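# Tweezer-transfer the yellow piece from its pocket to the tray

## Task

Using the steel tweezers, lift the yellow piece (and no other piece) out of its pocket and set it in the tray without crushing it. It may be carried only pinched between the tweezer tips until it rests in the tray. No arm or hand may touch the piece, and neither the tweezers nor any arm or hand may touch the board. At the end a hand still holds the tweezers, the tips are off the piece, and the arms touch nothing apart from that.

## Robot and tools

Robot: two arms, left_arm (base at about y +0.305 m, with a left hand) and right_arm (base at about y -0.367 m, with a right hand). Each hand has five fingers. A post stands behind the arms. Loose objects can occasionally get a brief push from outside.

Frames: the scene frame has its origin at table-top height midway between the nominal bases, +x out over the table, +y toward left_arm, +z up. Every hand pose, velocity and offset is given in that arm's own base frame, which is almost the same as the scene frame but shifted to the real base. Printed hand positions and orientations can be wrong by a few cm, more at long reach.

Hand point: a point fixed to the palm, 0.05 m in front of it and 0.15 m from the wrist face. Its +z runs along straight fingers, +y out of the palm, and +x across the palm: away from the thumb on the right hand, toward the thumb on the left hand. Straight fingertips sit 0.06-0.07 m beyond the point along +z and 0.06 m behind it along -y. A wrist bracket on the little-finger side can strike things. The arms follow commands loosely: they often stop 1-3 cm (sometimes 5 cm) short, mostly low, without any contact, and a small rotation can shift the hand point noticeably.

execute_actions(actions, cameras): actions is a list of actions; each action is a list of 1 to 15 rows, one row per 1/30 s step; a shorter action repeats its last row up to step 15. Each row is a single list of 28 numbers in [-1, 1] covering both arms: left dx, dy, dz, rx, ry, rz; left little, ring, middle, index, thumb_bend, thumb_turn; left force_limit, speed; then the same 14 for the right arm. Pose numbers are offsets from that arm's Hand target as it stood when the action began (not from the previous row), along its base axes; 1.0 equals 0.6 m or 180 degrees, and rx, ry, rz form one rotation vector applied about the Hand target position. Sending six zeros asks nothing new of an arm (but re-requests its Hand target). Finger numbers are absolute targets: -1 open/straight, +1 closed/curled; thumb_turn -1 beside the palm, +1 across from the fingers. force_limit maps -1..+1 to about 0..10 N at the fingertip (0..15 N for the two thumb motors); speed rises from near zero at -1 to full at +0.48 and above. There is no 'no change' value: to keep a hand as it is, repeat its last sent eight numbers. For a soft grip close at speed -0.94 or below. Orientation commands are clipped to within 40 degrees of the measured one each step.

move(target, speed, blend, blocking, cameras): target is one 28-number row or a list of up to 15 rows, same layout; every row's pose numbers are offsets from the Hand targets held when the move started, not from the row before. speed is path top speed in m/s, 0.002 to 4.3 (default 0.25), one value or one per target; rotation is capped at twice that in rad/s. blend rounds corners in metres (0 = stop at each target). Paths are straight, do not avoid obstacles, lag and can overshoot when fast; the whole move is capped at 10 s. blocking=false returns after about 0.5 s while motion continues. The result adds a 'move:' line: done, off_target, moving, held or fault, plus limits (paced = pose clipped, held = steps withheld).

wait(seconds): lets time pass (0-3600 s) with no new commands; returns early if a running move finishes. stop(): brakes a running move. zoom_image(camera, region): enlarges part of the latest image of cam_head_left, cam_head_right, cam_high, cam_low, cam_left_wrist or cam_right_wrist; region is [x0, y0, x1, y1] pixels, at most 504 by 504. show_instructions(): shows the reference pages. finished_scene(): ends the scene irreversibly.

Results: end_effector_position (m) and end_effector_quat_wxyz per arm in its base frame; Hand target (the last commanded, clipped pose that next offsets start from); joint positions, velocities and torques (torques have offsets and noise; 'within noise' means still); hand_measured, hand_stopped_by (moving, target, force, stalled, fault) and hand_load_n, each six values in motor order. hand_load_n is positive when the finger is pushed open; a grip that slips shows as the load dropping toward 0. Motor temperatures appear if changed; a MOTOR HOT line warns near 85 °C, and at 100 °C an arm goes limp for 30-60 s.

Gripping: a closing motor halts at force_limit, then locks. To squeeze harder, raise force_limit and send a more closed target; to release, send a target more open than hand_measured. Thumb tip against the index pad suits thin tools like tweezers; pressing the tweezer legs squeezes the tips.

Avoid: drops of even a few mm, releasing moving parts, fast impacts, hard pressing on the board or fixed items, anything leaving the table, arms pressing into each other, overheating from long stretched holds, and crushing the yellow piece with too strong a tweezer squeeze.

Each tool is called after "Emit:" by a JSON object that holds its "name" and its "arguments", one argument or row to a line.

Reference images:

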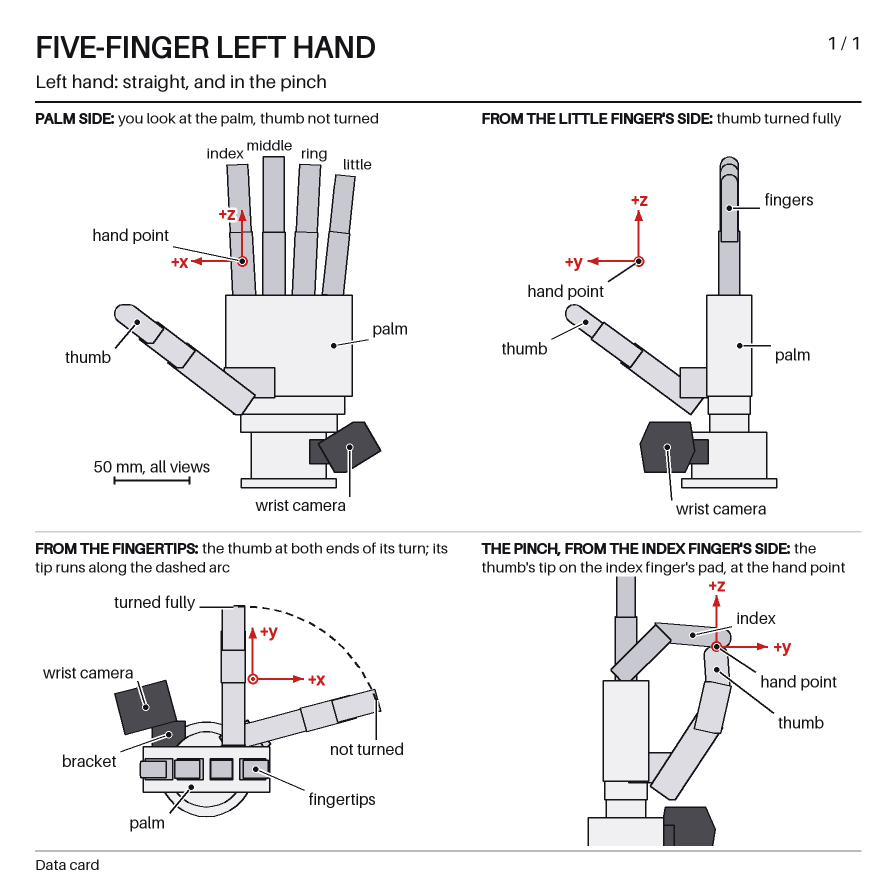

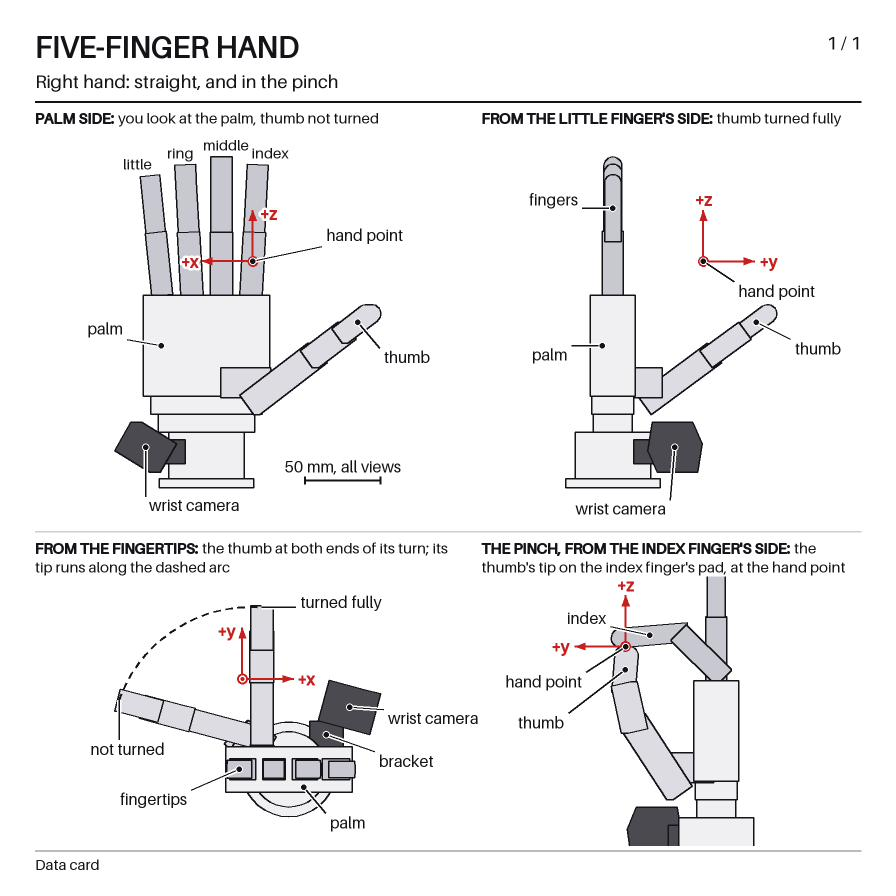

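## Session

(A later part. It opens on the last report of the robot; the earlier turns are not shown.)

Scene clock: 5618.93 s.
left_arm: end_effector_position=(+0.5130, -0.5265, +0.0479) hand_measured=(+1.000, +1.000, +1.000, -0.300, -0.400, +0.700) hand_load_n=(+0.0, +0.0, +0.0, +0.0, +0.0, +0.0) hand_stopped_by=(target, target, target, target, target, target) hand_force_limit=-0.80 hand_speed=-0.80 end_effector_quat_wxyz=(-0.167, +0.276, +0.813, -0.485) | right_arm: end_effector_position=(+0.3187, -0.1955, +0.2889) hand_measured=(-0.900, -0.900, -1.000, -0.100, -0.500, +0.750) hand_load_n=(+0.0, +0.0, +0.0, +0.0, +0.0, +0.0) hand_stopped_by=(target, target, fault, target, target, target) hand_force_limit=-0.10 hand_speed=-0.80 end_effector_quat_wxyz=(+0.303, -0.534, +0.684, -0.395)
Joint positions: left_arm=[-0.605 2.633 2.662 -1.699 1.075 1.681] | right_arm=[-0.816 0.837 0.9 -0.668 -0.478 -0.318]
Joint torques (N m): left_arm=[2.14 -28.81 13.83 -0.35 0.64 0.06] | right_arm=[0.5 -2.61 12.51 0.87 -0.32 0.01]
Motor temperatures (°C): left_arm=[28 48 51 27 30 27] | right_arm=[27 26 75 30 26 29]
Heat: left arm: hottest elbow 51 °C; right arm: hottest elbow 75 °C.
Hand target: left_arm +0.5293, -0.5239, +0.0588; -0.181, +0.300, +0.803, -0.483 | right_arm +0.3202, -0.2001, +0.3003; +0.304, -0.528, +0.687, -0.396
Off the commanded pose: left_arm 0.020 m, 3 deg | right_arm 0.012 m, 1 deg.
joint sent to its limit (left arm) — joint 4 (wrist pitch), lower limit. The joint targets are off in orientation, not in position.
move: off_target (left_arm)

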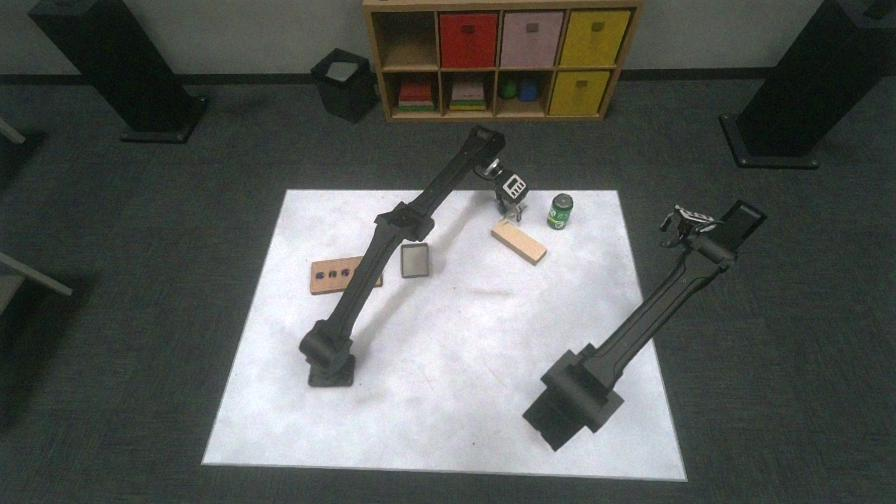

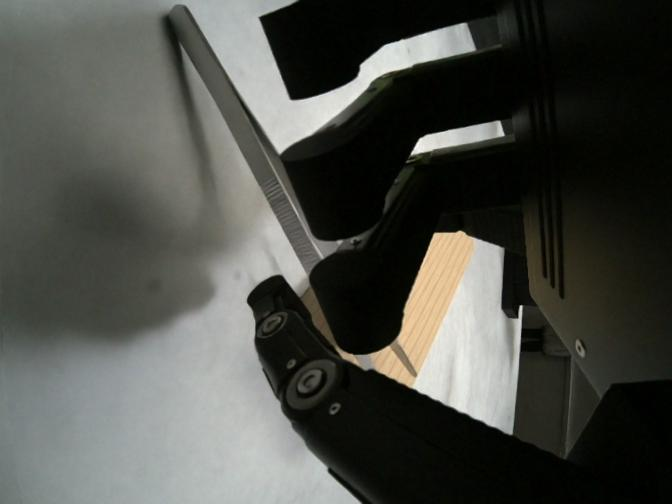

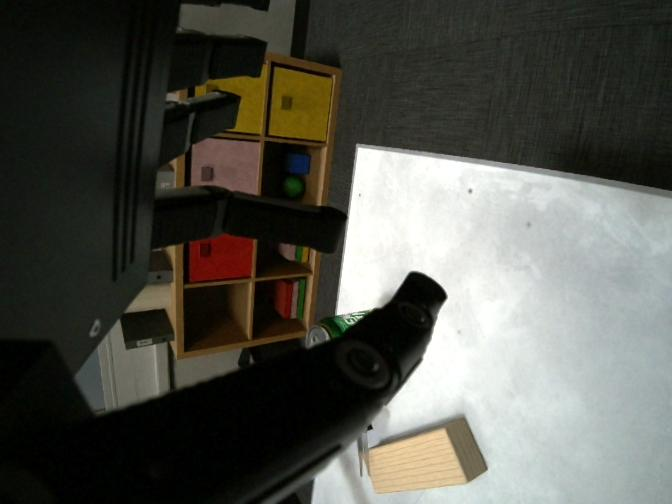

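Emit:
{"name": "move", "arguments": {
  "target": [0,0,-0.0217,0,0,0,1,1,1,-0.3,-0.4,0.7,-0.8,-0.8,0,0,0,0,0,0,-0.9,-0.9,-0.3,-0.1,-0.5,0.75,-0.1,-0.8],
  "speed": 0.05,
  "cameras": ["cam_head_right","cam_left_wrist","cam_right_wrist","cam_low"]
}}

Emit:
{"name": "zoom_image", "arguments": {
  "camera": "cam_head_right",
  "region": [484, 174, 550, 236]
}}

Emit:
{"name": "zoom_image", "arguments": {
  "camera": "cam_right_wrist",
  "region": [330, 400, 430, 504]
}}

Emit:
{"name": "zoom_image", "arguments": {
  "camera": "cam_low",
  "region": [430, 265, 480, 315]
}}

Scene clock: 5636.03 s.
left_arm: end_effector_position=(+0.5130, -0.5262, +0.0358) hand_measured=(+1.000, +1.000, +1.000, -0.300, -0.400, +0.700) hand_load_n=(+0.0, +0.0, +0.0, +0.0, +0.0, +0.0) hand_stopped_by=(target, target, target, target, target, target) hand_force_limit=-0.80 hand_speed=-0.80 end_effector_quat_wxyz=(-0.170, +0.278, +0.812, -0.484) | right_arm: end_effector_position=(+0.3187, -0.1955, +0.2889) hand_measured=(-0.900, -0.900, -1.000, -0.100, -0.500, +0.750) hand_load_n=(+0.0, +0.0, +0.0, +0.0, +0.0, +0.0) hand_stopped_by=(target, target, fault, target, target, target) hand_force_limit=-0.10 hand_speed=-0.80 end_effector_quat_wxyz=(+0.303, -0.534, +0.684, -0.395)
Joint positions: left_arm=[-0.605 2.652 2.665 -1.699 1.074 1.693] | right_arm=[-0.816 0.837 0.9 -0.668 -0.478 -0.318]
Joint torques (N m): left_arm=[1.96 -28.86 13.89 -0.34 0.63 0.05] | right_arm=[0.56 -2.55 12.49 0.87 -0.32 0.01]
Motor temperatures (°C): left_arm=[28 50 53 27 30 27] | right_arm=[27 26 75 30 26 29]
Heat: left arm: hottest elbow 53 °C; right arm: hottest elbow 75 °C.
Hand target: left_arm +0.5294, -0.5238, +0.0459; -0.181, +0.300, +0.803, -0.483 | right_arm +0.3202, -0.2001, +0.3003; +0.304, -0.528, +0.687, -0.396
Off the commanded pose: left_arm 0.019 m, 3 deg | right_arm 0.012 m, 1 deg.
joint sent to its limit (left arm) — joint 4 (wrist pitch), lower limit. The joint targets are off in orientation, not in position.
move: off_target (left_arm)
Images, in order (width x height): cam_head_right 896x504, cam_low 896x504, cam_left_wrist 672x504, cam_right_wrist 672x504.

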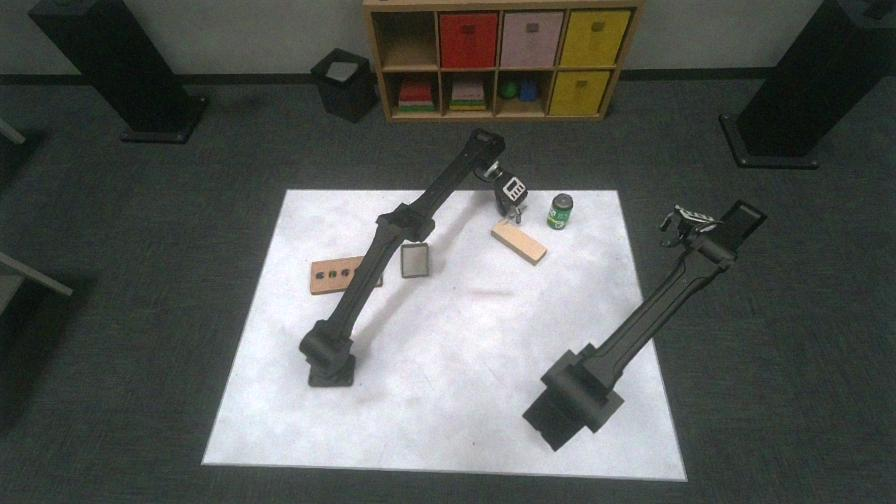

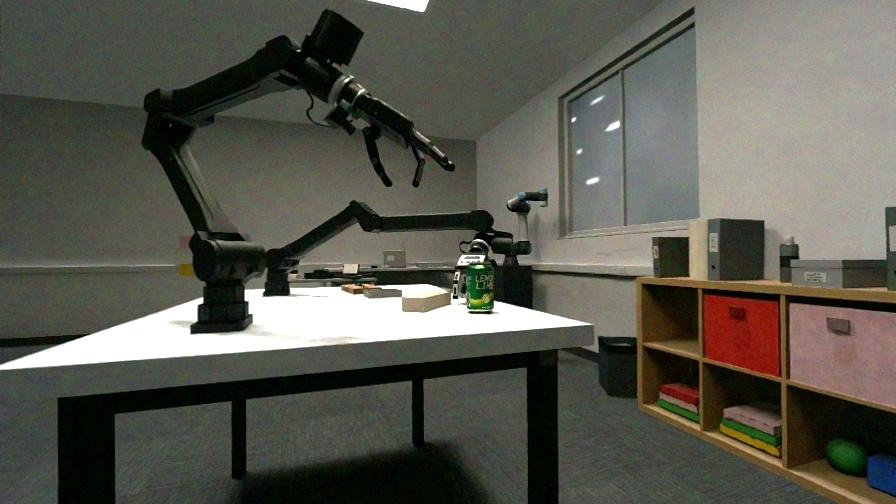

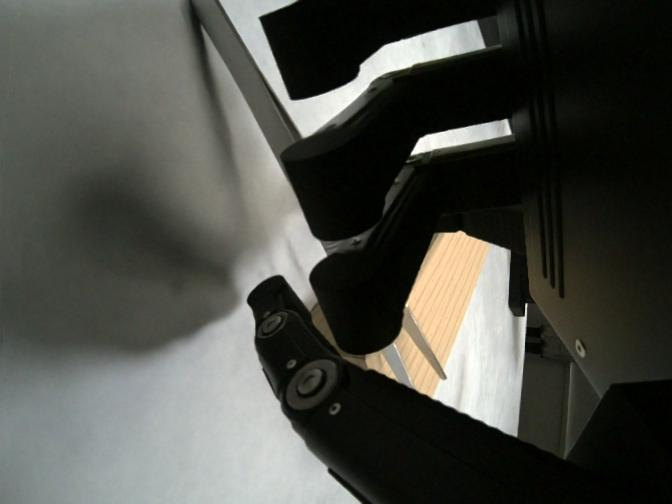

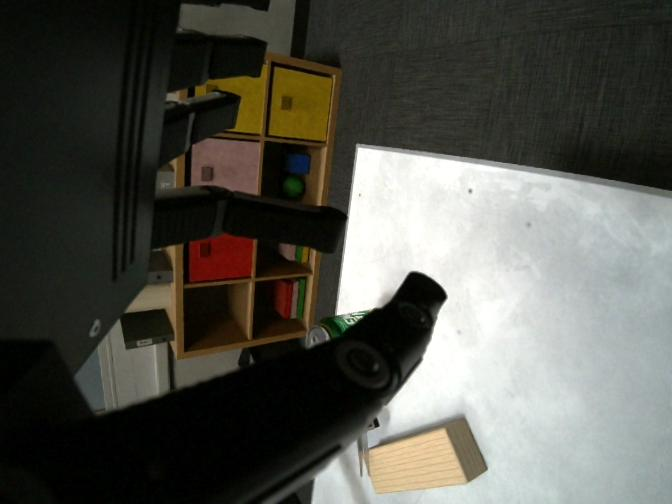

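Scaled by 7.636 from the camera's image (finer frame: 1280x720).

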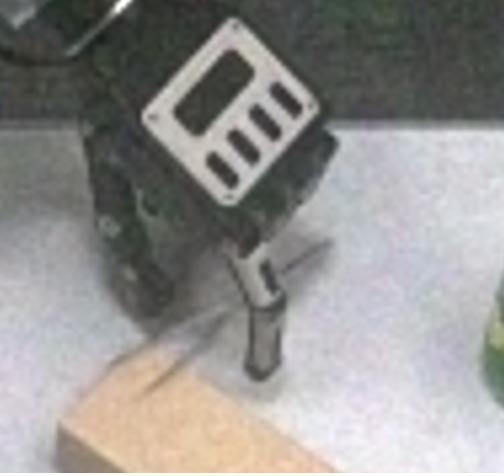

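Scaled by 4.846 from the camera's image (finer frame: 960x720).

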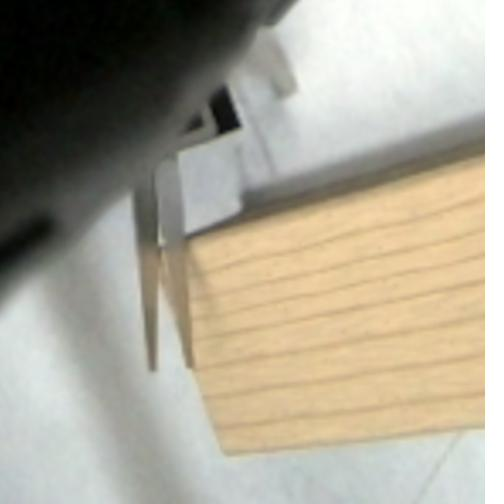

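Scaled by 10.080 from the camera's image (finer frame: 1280x720).

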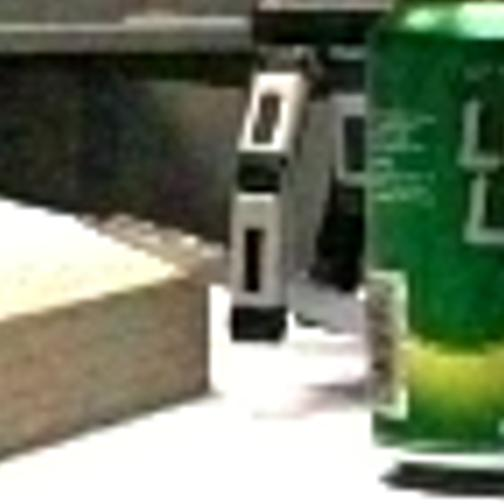

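Emit:
{"name": "move", "arguments": {
  "target": [0,0,-0.0045,0,0,0,1,1,1,-0.3,-0.4,0.7,-0.8,-0.8,0,0,0,0,0,0,-0.9,-0.9,-0.3,-0.1,-0.5,0.75,-0.1,-0.8],
  "speed": 0.05
}}

Emit:
{"name": "execute_actions", "arguments": {
  "actions": [
    [[0,0,0,0,0,0,1,1,1,-0.15,-0.2,0.7,-0.8,-0.92,0,0,0,0,0,0,-0.9,-0.9,-0.3,-0.1,-0.5,0.75,-0.1,-0.8]]
  ],
  "cameras": []
}}

Emit:
{"name": "wait", "arguments": {
  "seconds": 2,
  "cameras": ["cam_head_right","cam_left_wrist","cam_right_wrist"]
}}

Emit:
{"name": "zoom_image", "arguments": {
  "camera": "cam_right_wrist",
  "region": [330, 400, 430, 504]
}}

Emit:
{"name": "zoom_image", "arguments": {
  "camera": "cam_head_right",
  "region": [484, 174, 550, 236]
}}

Scene clock: 5657.50 s.
left_arm: end_effector_position=(+0.5130, -0.5262, +0.0344) hand_measured=(+1.000, +1.000, +1.000, -0.300, -0.400, +0.700) hand_load_n=(+0.0, +0.0, +0.0, +0.0, +0.0, +0.0) hand_stopped_by=(target, target, target, target, target, target) hand_force_limit=-0.80 hand_speed=-0.80 end_effector_quat_wxyz=(-0.170, +0.278, +0.812, -0.484) | right_arm: end_effector_position=(+0.3187, -0.1955, +0.2889) hand_measured=(-0.900, -0.900, -1.000, -0.100, -0.500, +0.750) hand_load_n=(+0.0, -0.5, +0.0, +0.0, +0.0, +0.0) hand_stopped_by=(target, target, fault, target, target, target) hand_force_limit=-0.10 hand_speed=-0.80 end_effector_quat_wxyz=(+0.303, -0.534, +0.684, -0.395)
Joint positions: left_arm=[-0.605 2.653 2.665 -1.699 1.074 1.696] | right_arm=[-0.816 0.837 0.9 -0.668 -0.478 -0.318]
Joint torques (N m): left_arm=[1.9 -28.57 13.96 -0.35 0.63 0.05] | right_arm=[0.56 -2.55 12.51 0.87 -0.32 0.01]
Motor temperatures (°C): left_arm=[28 51 51 27 30 27] | right_arm=[27 26 75 30 26 29]
Heat: left arm: hottest shoulder 51 °C; right arm: hottest elbow 75 °C.
Hand target: left_arm +0.5294, -0.5238, +0.0432; -0.181, +0.300, +0.803, -0.483 | right_arm +0.3202, -0.2001, +0.3003; +0.304, -0.528, +0.687, -0.396
Off the commanded pose: left_arm 0.019 m, 3 deg | right_arm 0.012 m, 1 deg.
joint sent to its limit (left arm) — joint 4 (wrist pitch), lower limit. The joint targets are off in orientation, not in position.
move: off_target (left_arm)

Scene clock: 5659.47 s.
left_arm: end_effector_position=(+0.5130, -0.5261, +0.0341) hand_measured=(+1.000, +1.000, +1.000, -0.150, -0.200, +0.700) hand_load_n=(+0.0, +0.5, +0.0, +0.0, +0.0, +0.0) hand_stopped_by=(target, target, target, target, target, target) hand_force_limit=-0.80 hand_speed=-0.92 end_effector_quat_wxyz=(-0.170, +0.278, +0.812, -0.484) | right_arm: end_effector_position=(+0.3187, -0.1955, +0.2889) hand_measured=(-0.900, -0.900, -1.000, -0.100, -0.500, +0.750) hand_load_n=(+0.0, +0.0, +0.0, +0.0, +0.0, +0.0) hand_stopped_by=(target, target, fault, target, target, target) hand_force_limit=-0.10 hand_speed=-0.80 end_effector_quat_wxyz=(+0.303, -0.534, +0.684, -0.395)
Joint positions: left_arm=[-0.605 2.654 2.665 -1.699 1.074 1.697] | right_arm=[-0.816 0.837 0.9 -0.668 -0.478 -0.318]
Joint torques (N m): left_arm=[1.85 -28.75 13.93 -0.32 0.67 0.06] | right_arm=[0.56 -2.55 12.51 0.9 -0.32 0.01]
Motor temperatures (°C): left_arm=[28 51 51 27 30 27] | right_arm=[27 26 75 30 26 29]
Heat: left arm: hottest shoulder 51 °C; right arm: hottest elbow 75 °C.
Hand target: left_arm +0.5294, -0.5239, +0.0432; -0.181, +0.300, +0.803, -0.483 | right_arm +0.3202, -0.2001, +0.3003; +0.304, -0.528, +0.687, -0.396
Off the commanded pose: left_arm 0.019 m, 3 deg | right_arm 0.012 m, 1 deg.
joint sent to its limit (left arm) — joint 4 (wrist pitch), lower limit. The joint targets are off in orientation, not in position.
Step readings (end_effector_position of left_arm | right_arm):
0: (+0.5130, -0.5262, +0.0344) | (+0.3187, -0.1955, +0.2889)
1: (+0.5130, -0.5261, +0.0341) | (+0.3187, -0.1955, +0.2889)
2: (+0.5130, -0.5261, +0.0341) | (+0.3187, -0.1955, +0.2889)
4: (+0.5130, -0.5261, +0.0341) | (+0.3187, -0.1955, +0.2889)
8: (+0.5130, -0.5261, +0.0341) | (+0.3187, -0.1955, +0.2889)
15: (+0.5130, -0.5261, +0.0341) | (+0.3187, -0.1955, +0.2889)

Scene clock: 5661.47 s.
left_arm: end_effector_position=(+0.5130, -0.5261, +0.0341) hand_measured=(+1.000, +1.000, +1.000, -0.150, -0.200, +0.700) hand_load_n=(+0.0, +0.0, +0.0, +0.0, +0.5, +0.0) hand_stopped_by=(target, target, target, target, target, target) hand_force_limit=-0.80 hand_speed=-0.92 end_effector_quat_wxyz=(-0.170, +0.278, +0.812, -0.484) | right_arm: end_effector_position=(+0.3187, -0.1955, +0.2889) hand_measured=(-0.900, -0.900, -1.000, -0.100, -0.500, +0.750) hand_load_n=(+0.0, +0.0, +0.0, +0.0, +0.0, +0.0) hand_stopped_by=(target, target, fault, target, target, target) hand_force_limit=-0.10 hand_speed=-0.80 end_effector_quat_wxyz=(+0.303, -0.534, +0.684, -0.395)
Joint positions: left_arm=[-0.605 2.654 2.665 -1.699 1.074 1.697] | right_arm=[-0.816 0.837 0.9 -0.668 -0.478 -0.318]
Joint torques (N m): left_arm=[1.9 -28.86 14.02 -0.35 0.64 0.08] | right_arm=[0.5 -2.55 12.51 0.87 -0.32 0.01]
Motor temperatures (°C): left_arm=[28 51 51 27 30 27] | right_arm=[27 26 75 30 26 29]
Heat: left arm: hottest shoulder 51 °C; right arm: hottest elbow 75 °C.
Hand target: left_arm +0.5294, -0.5239, +0.0432; -0.181, +0.300, +0.803, -0.483 | right_arm +0.3202, -0.2001, +0.3003; +0.304, -0.528, +0.687, -0.396
Off the commanded pose: left_arm 0.019 m, 3 deg | right_arm 0.012 m, 1 deg.
wait: 2.00 s; at rest by 0.17 s

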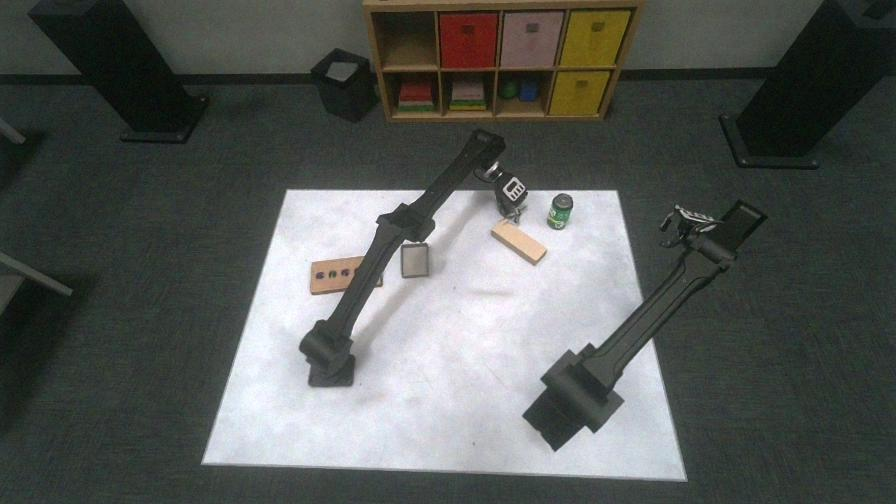

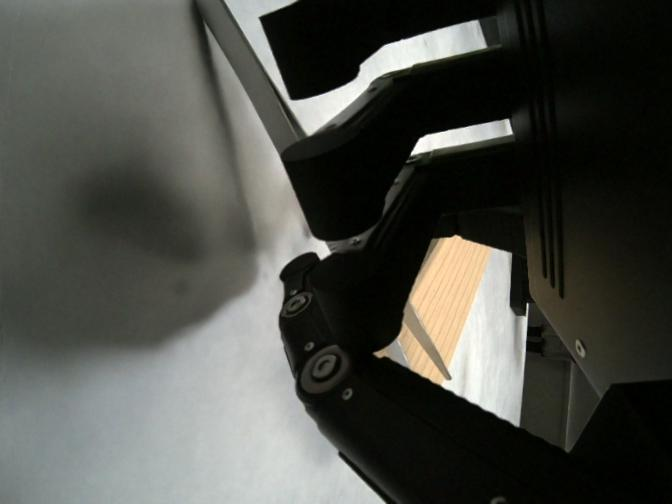

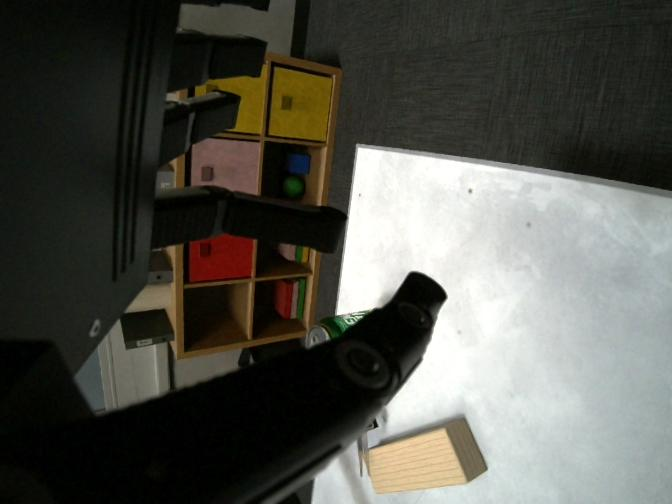

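Scaled by 4.846 from the camera's image (finer frame: 960x720).

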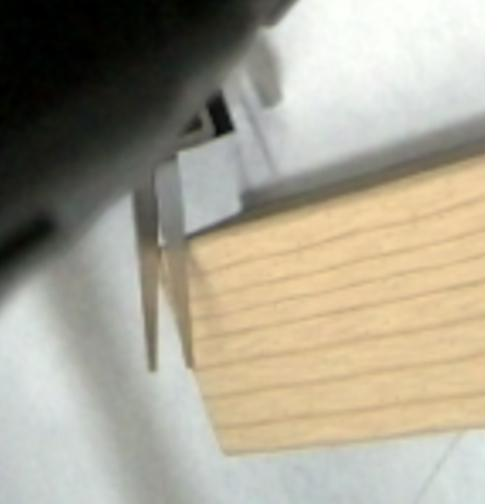

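Scaled by 7.636 from the camera's image (finer frame: 1280x720).

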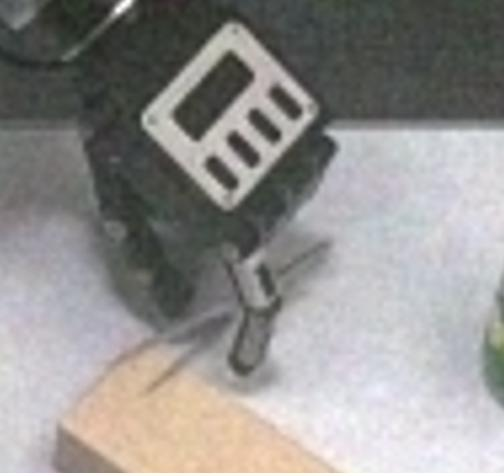

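Emit:
{"name": "execute_actions", "arguments": {
  "actions": [
    [[0,0,0,0,0,0,1,1,1,-0.08,-0.14,0.7,-0.8,-0.92,0,0,0,0,0,0,-0.9,-0.9,-0.3,-0.1,-0.5,0.75,-0.1,-0.8]]
  ],
  "cameras": ["cam_head_right","cam_left_wrist","cam_right_wrist"]
}}

Emit:
{"name": "zoom_image", "arguments": {
  "camera": "cam_right_wrist",
  "region": [330, 400, 430, 504]
}}

Emit:
{"name": "zoom_image", "arguments": {
  "camera": "cam_head_right",
  "region": [494, 190, 534, 230]
}}

Scene clock: 5669.07 s.
left_arm: end_effector_position=(+0.5130, -0.5261, +0.0341) hand_measured=(+1.000, +1.000, +1.000, -0.080, -0.140, +0.700) hand_load_n=(+0.0, +0.0, +0.0, +0.0, +0.0, +0.0) hand_stopped_by=(target, target, target, target, target, target) hand_force_limit=-0.80 hand_speed=-0.92 end_effector_quat_wxyz=(-0.170, +0.278, +0.812, -0.484) | right_arm: end_effector_position=(+0.3187, -0.1955, +0.2889) hand_measured=(-0.900, -0.900, -1.000, -0.100, -0.500, +0.750) hand_load_n=(+0.0, +0.0, +0.0, +0.0, +0.0, +0.0) hand_stopped_by=(target, target, fault, target, target, target) hand_force_limit=-0.10 hand_speed=-0.80 end_effector_quat_wxyz=(+0.303, -0.534, +0.684, -0.395)
Joint positions: left_arm=[-0.605 2.654 2.665 -1.699 1.074 1.697] | right_arm=[-0.816 0.837 0.9 -0.668 -0.478 -0.318]
Joint torques (N m): left_arm=[1.9 -28.69 13.91 -0.31 0.67 0.04] | right_arm=[0.44 -2.61 12.51 0.87 -0.32 0]
Motor temperatures (°C): left_arm=[28 51 50 27 30 27] | right_arm=[27 26 75 30 26 29]
Heat: left arm: hottest shoulder 51 °C; right arm: hottest elbow 75 °C.
Hand target: left_arm +0.5294, -0.5239, +0.0432; -0.181, +0.300, +0.803, -0.483 | right_arm +0.3202, -0.2001, +0.3003; +0.304, -0.528, +0.687, -0.396
Off the commanded pose: left_arm 0.019 m, 3 deg | right_arm 0.012 m, 1 deg.
joint sent to its limit (left arm) — joint 4 (wrist pitch), lower limit. The joint targets are off in orientation, not in position.
Step readings (end_effector_position of left_arm | right_arm):
0: (+0.5130, -0.5261, +0.0341) | (+0.3187, -0.1955, +0.2889)
1: (+0.5130, -0.5261, +0.0341) | (+0.3187, -0.1955, +0.2889)
2: (+0.5130, -0.5261, +0.0341) | (+0.3187, -0.1955, +0.2889)
4: (+0.5130, -0.5261, +0.0341) | (+0.3187, -0.1955, +0.2889)
8: (+0.5130, -0.5261, +0.0341) | (+0.3187, -0.1955, +0.2889)
15: (+0.5130, -0.5261, +0.0341) | (+0.3187, -0.1955, +0.2889)

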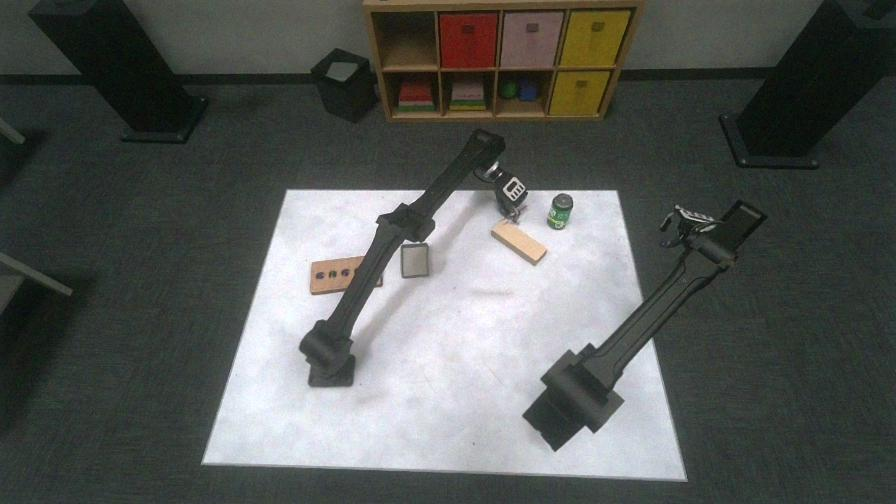

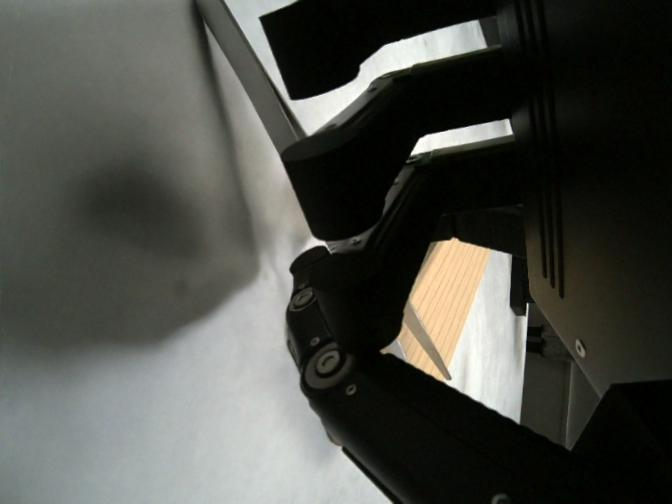

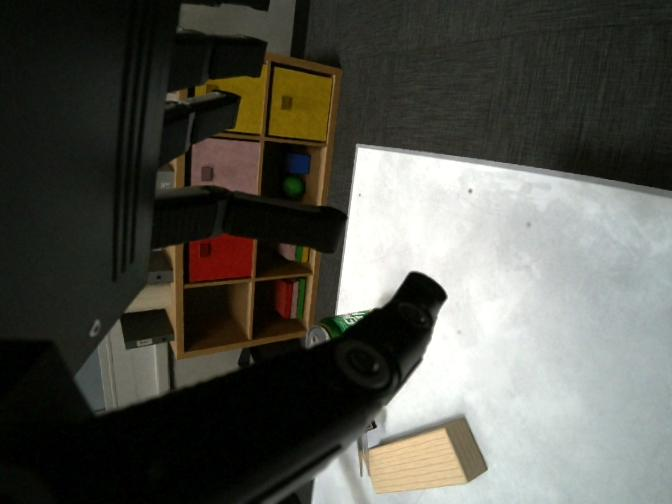

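Scaled by 4.846 from the camera's image (finer frame: 960x720).

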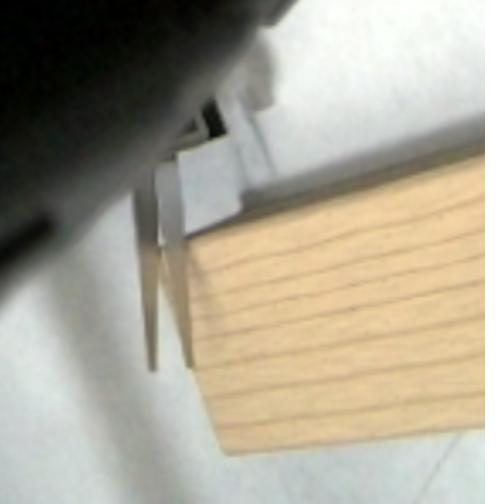

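Scaled by 12.600 from the camera's image (finer frame: 1280x720).

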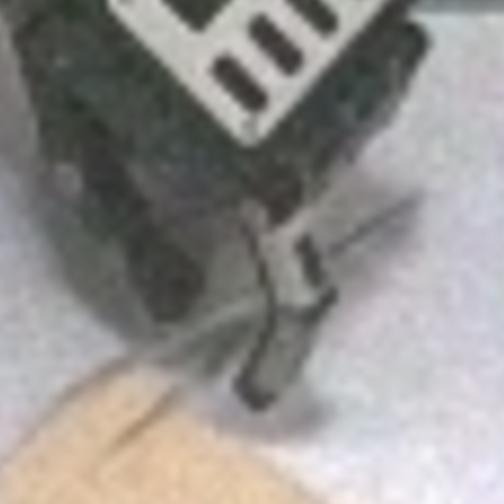

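Emit:
{"name": "execute_actions", "arguments": {
  "actions": [
    [[0,0,0,0,0,0,1,1,1,-0.02,-0.1,0.7,-0.8,-0.94,0,0,0,0,0,0,-0.9,-0.9,-0.3,-0.1,-0.5,0.75,-0.1,-0.8]]
  ],
  "cameras": []
}}

Emit:
{"name": "execute_actions", "arguments": {
  "actions": [
    [[0,0,0,0,0,0,1,1,1,0.02,-0.08,0.7,-0.8,-0.94,0,0,0,0,0,0,-0.9,-0.9,-0.3,-0.1,-0.5,0.75,-0.1,-0.8]]
  ],
  "cameras": ["cam_head_right","cam_left_wrist","cam_right_wrist"]
}}

Emit:
{"name": "zoom_image", "arguments": {
  "camera": "cam_right_wrist",
  "region": [330, 400, 430, 504]
}}

Emit:
{"name": "zoom_image", "arguments": {
  "camera": "cam_head_right",
  "region": [494, 190, 534, 230]
}}

Scene clock: 5682.53 s.
left_arm: end_effector_position=(+0.5130, -0.5261, +0.0341) hand_measured=(+1.000, +1.000, +1.000, -0.020, -0.100, +0.700) hand_load_n=(+0.0, +0.0, +0.0, +0.0, +0.5, +0.0) hand_stopped_by=(target, target, target, target, target, target) hand_force_limit=-0.80 hand_speed=-0.94 end_effector_quat_wxyz=(-0.170, +0.278, +0.812, -0.484) | right_arm: end_effector_position=(+0.3187, -0.1955, +0.2889) hand_measured=(-0.900, -0.900, -1.000, -0.100, -0.500, +0.750) hand_load_n=(+0.0, +0.0, +0.0, +0.0, +0.0, +0.0) hand_stopped_by=(target, target, fault, target, target, target) hand_force_limit=-0.10 hand_speed=-0.80 end_effector_quat_wxyz=(+0.303, -0.534, +0.684, -0.395)
Joint positions: left_arm=[-0.605 2.654 2.665 -1.699 1.074 1.697] | right_arm=[-0.816 0.837 0.9 -0.668 -0.478 -0.318]
Joint torques (N m): left_arm=[2.2 -28.75 14.04 -0.32 0.65 0.09] | right_arm=[0.56 -2.55 12.48 0.87 -0.32 0]
Motor temperatures (°C): left_arm=[28 52 50 27 30 27] | right_arm=[27 26 75 30 26 29]
Heat: left arm: hottest shoulder 52 °C; right arm: hottest elbow 75 °C.
Hand target: left_arm +0.5294, -0.5239, +0.0432; -0.181, +0.300, +0.803, -0.483 | right_arm +0.3202, -0.2001, +0.3003; +0.304, -0.528, +0.687, -0.396
Off the commanded pose: left_arm 0.019 m, 3 deg | right_arm 0.012 m, 1 deg.
joint sent to its limit (left arm) — joint 4 (wrist pitch), lower limit. The joint targets are off in orientation, not in position.
Step readings (end_effector_position of left_arm | right_arm):
0: (+0.5130, -0.5261, +0.0341) | (+0.3187, -0.1955, +0.2889)
1: (+0.5130, -0.5261, +0.0341) | (+0.3187, -0.1955, +0.2889)
2: (+0.5130, -0.5261, +0.0341) | (+0.3187, -0.1955, +0.2889)
4: (+0.5130, -0.5261, +0.0341) | (+0.3187, -0.1955, +0.2889)
8: (+0.5130, -0.5261, +0.0341) | (+0.3187, -0.1955, +0.2889)
15: (+0.5130, -0.5261, +0.0341) | (+0.3187, -0.1955, +0.2889)

Scene clock: 5683.23 s.
left_arm: end_effector_position=(+0.5130, -0.5261, +0.0341) hand_measured=(+1.000, +1.000, +1.000, +0.020, -0.080, +0.700) hand_load_n=(+0.5, +0.0, +0.0, +0.5, +0.0, +0.0) hand_stopped_by=(target, target, target, target, target, target) hand_force_limit=-0.80 hand_speed=-0.94 end_effector_quat_wxyz=(-0.170, +0.278, +0.812, -0.484) | right_arm: end_effector_position=(+0.3187, -0.1955, +0.2889) hand_measured=(-0.900, -0.900, -1.000, -0.100, -0.500, +0.750) hand_load_n=(+0.0, +0.0, +0.0, +0.0, +0.0, +0.0) hand_stopped_by=(target, target, fault, target, target, target) hand_force_limit=-0.10 hand_speed=-0.80 end_effector_quat_wxyz=(+0.303, -0.534, +0.684, -0.395)
Joint positions: left_arm=[-0.605 2.654 2.665 -1.699 1.074 1.697] | right_arm=[-0.816 0.837 0.9 -0.668 -0.478 -0.318]
Joint torques (N m): left_arm=[2.14 -28.75 13.98 -0.42 0.65 0.05] | right_arm=[0.56 -2.55 12.51 0.85 -0.32 0.01]
Motor temperatures (°C): left_arm=[28 52 50 27 30 27] | right_arm=[27 26 75 30 26 29]
Heat: left arm: hottest shoulder 52 °C; right arm: hottest elbow 75 °C.
Hand target: left_arm +0.5294, -0.5239, +0.0433; -0.181, +0.300, +0.803, -0.483 | right_arm +0.3202, -0.2001, +0.3003; +0.304, -0.528, +0.687, -0.396
Off the commanded pose: left_arm 0.019 m, 3 deg | right_arm 0.012 m, 1 deg.
joint sent to its limit (left arm) — joint 4 (wrist pitch), lower limit. The joint targets are off in orientation, not in position.
Step readings (end_effector_position of left_arm | right_arm):
0: (+0.5130, -0.5261, +0.0341) | (+0.3187, -0.1955, +0.2889)
1: (+0.5130, -0.5261, +0.0341) | (+0.3187, -0.1955, +0.2889)
2: (+0.5130, -0.5261, +0.0341) | (+0.3187, -0.1955, +0.2889)
4: (+0.5130, -0.5261, +0.0341) | (+0.3187, -0.1955, +0.2889)
8: (+0.5130, -0.5261, +0.0341) | (+0.3187, -0.1955, +0.2889)
15: (+0.5130, -0.5261, +0.0341) | (+0.3187, -0.1955, +0.2889)

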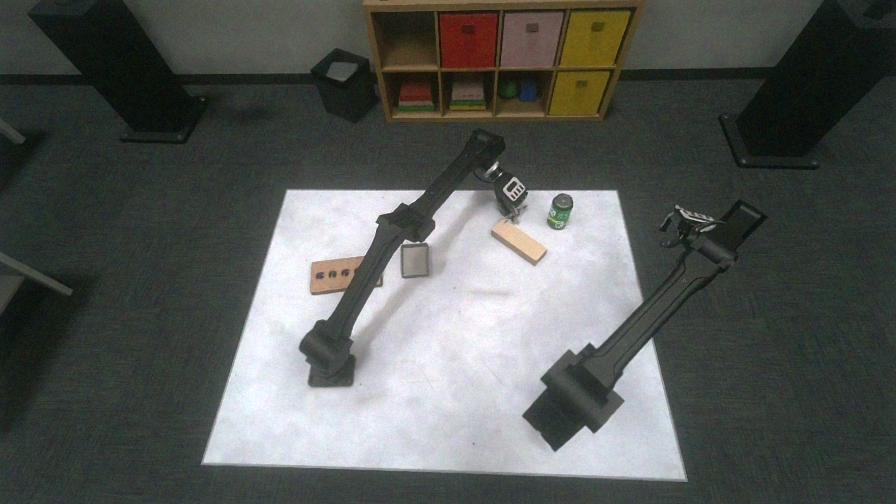

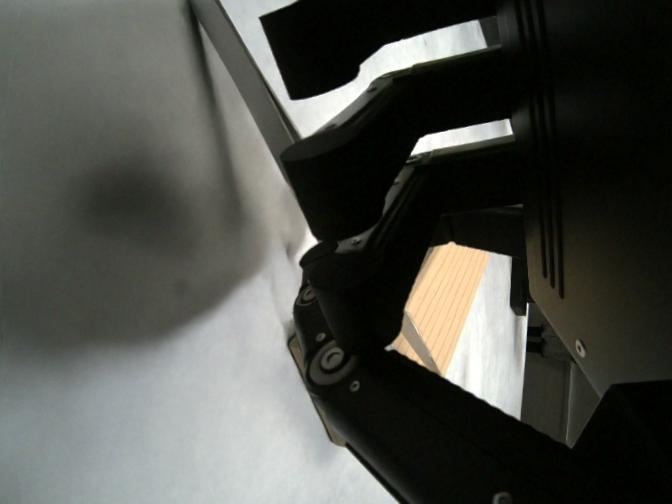

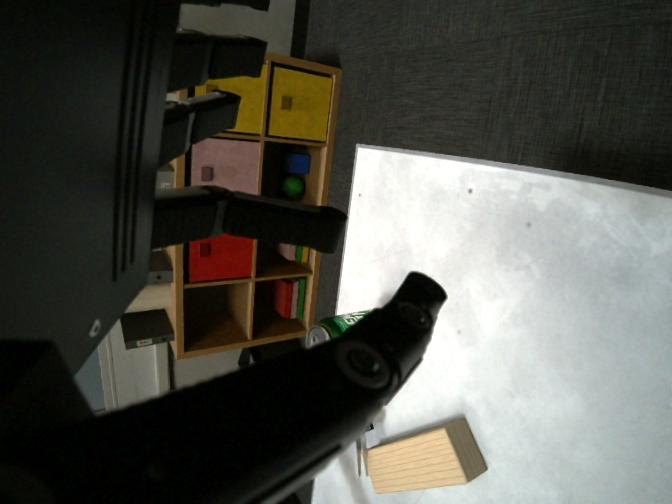

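Scaled by 4.846 from the camera's image (finer frame: 960x720).

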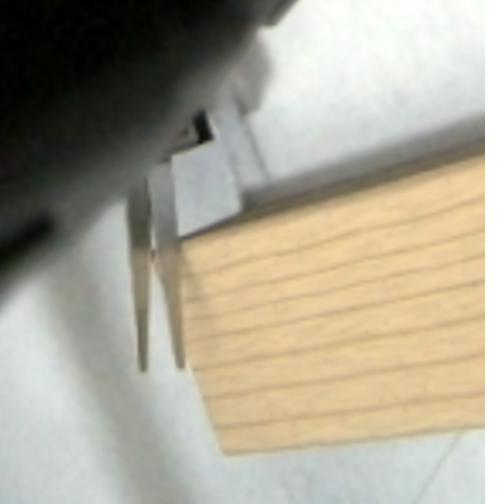

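Scaled by 12.600 from the camera's image (finer frame: 1280x720).

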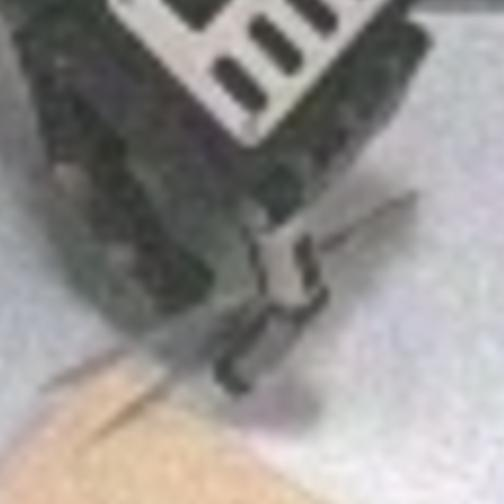

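Emit:
{"name": "execute_actions", "arguments": {
  "actions": [
    [[0,0,0,0,0,0,1,1,1,0.02,-0.04,0.7,-0.8,-0.94,0,0,0,0,0,0,-0.9,-0.9,-0.3,-0.1,-0.5,0.75,-0.1,-0.8]]
  ],
  "cameras": ["cam_head_right","cam_left_wrist","cam_right_wrist"]
}}

Emit:
{"name": "zoom_image", "arguments": {
  "camera": "cam_right_wrist",
  "region": [330, 400, 430, 504]
}}

Emit:
{"name": "zoom_image", "arguments": {
  "camera": "cam_head_right",
  "region": [494, 190, 534, 230]
}}

Scene clock: 5699.17 s.
left_arm: end_effector_position=(+0.5130, -0.5261, +0.0341) hand_measured=(+1.000, +1.000, +1.000, +0.020, -0.040, +0.700) hand_load_n=(+0.0, +0.0, +0.5, +0.5, +0.5, +0.0) hand_stopped_by=(target, target, target, target, target, target) hand_force_limit=-0.80 hand_speed=-0.94 end_effector_quat_wxyz=(-0.170, +0.278, +0.812, -0.484) | right_arm: end_effector_position=(+0.3187, -0.1955, +0.2889) hand_measured=(-0.900, -0.900, -1.000, -0.100, -0.500, +0.750) hand_load_n=(+0.0, +0.0, +0.0, +0.0, +0.0, +0.0) hand_stopped_by=(target, target, fault, target, target, target) hand_force_limit=-0.10 hand_speed=-0.80 end_effector_quat_wxyz=(+0.303, -0.534, +0.684, -0.395)
Joint positions: left_arm=[-0.605 2.654 2.665 -1.699 1.074 1.697] | right_arm=[-0.816 0.837 0.9 -0.668 -0.478 -0.318]
Joint torques (N m): left_arm=[1.85 -29.33 14.01 -0.31 0.64 0.06] | right_arm=[0.5 -2.55 12.49 0.87 -0.32 0.01]
Motor temperatures (°C): left_arm=[28 52 51 27 30 27] | right_arm=[27 26 75 30 26 29]
Heat: left arm: hottest shoulder 52 °C; right arm: hottest elbow 75 °C.
Hand target: left_arm +0.5293, -0.5239, +0.0433; -0.181, +0.300, +0.803, -0.483 | right_arm +0.3202, -0.2001, +0.3003; +0.304, -0.528, +0.687, -0.396
Off the commanded pose: left_arm 0.019 m, 3 deg | right_arm 0.012 m, 1 deg.
joint sent to its limit (left arm) — joint 4 (wrist pitch), lower limit. The joint targets are off in orientation, not in position.
Step readings (end_effector_position of left_arm | right_arm):
0: (+0.5130, -0.5261, +0.0341) | (+0.3187, -0.1955, +0.2889)
1: (+0.5130, -0.5261, +0.0341) | (+0.3187, -0.1955, +0.2889)
2: (+0.5130, -0.5261, +0.0341) | (+0.3187, -0.1955, +0.2889)
4: (+0.5130, -0.5261, +0.0341) | (+0.3187, -0.1955, +0.2889)
8: (+0.5130, -0.5261, +0.0341) | (+0.3187, -0.1955, +0.2889)
15: (+0.5130, -0.5261, +0.0341) | (+0.3187, -0.1955, +0.2889)

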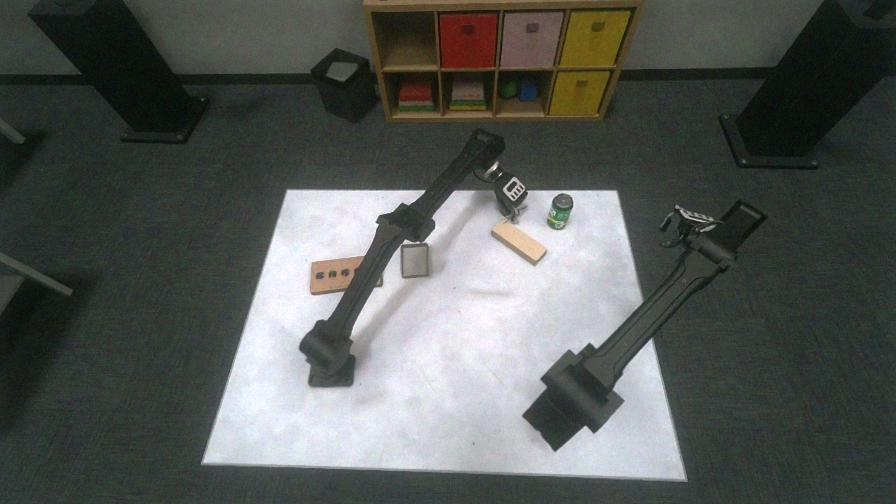

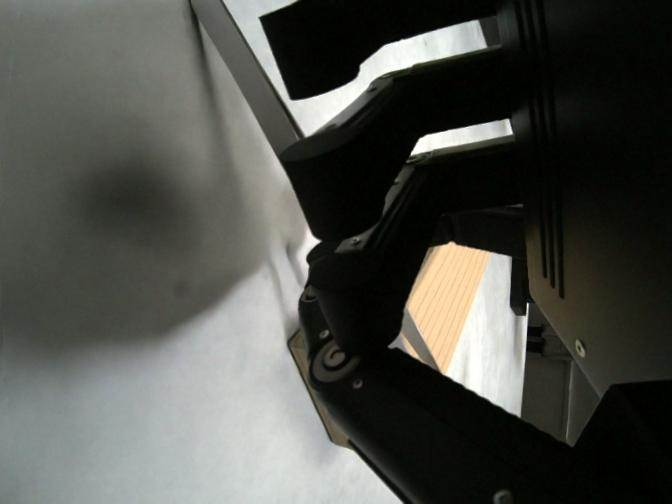

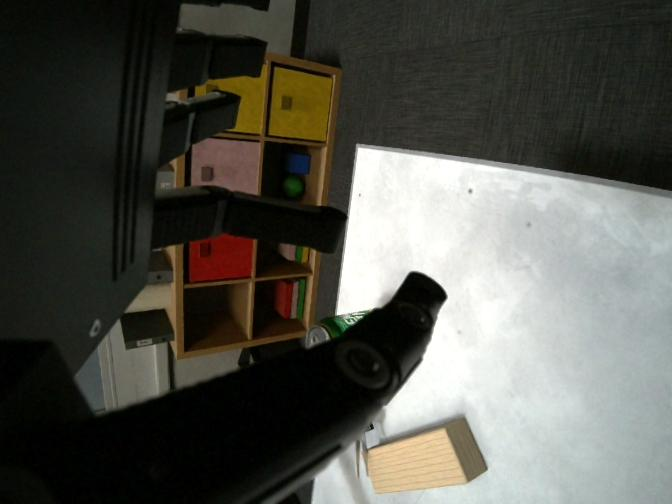

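Scaled by 4.846 from the camera's image (finer frame: 960x720).

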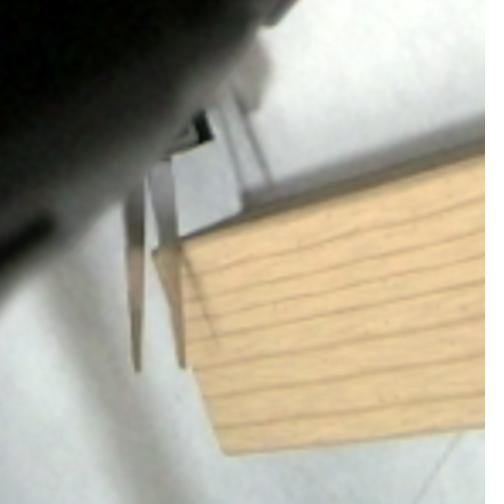

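Scaled by 12.600 from the camera's image (finer frame: 1280x720).

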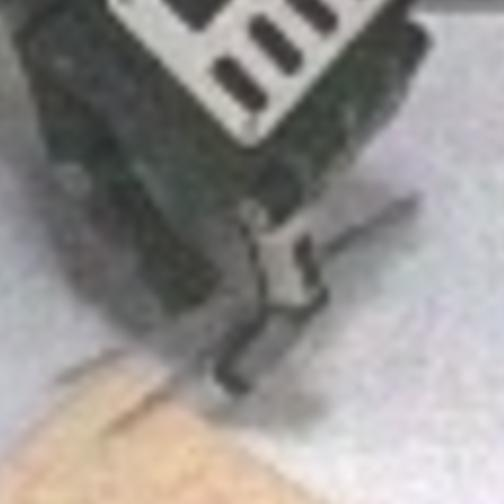

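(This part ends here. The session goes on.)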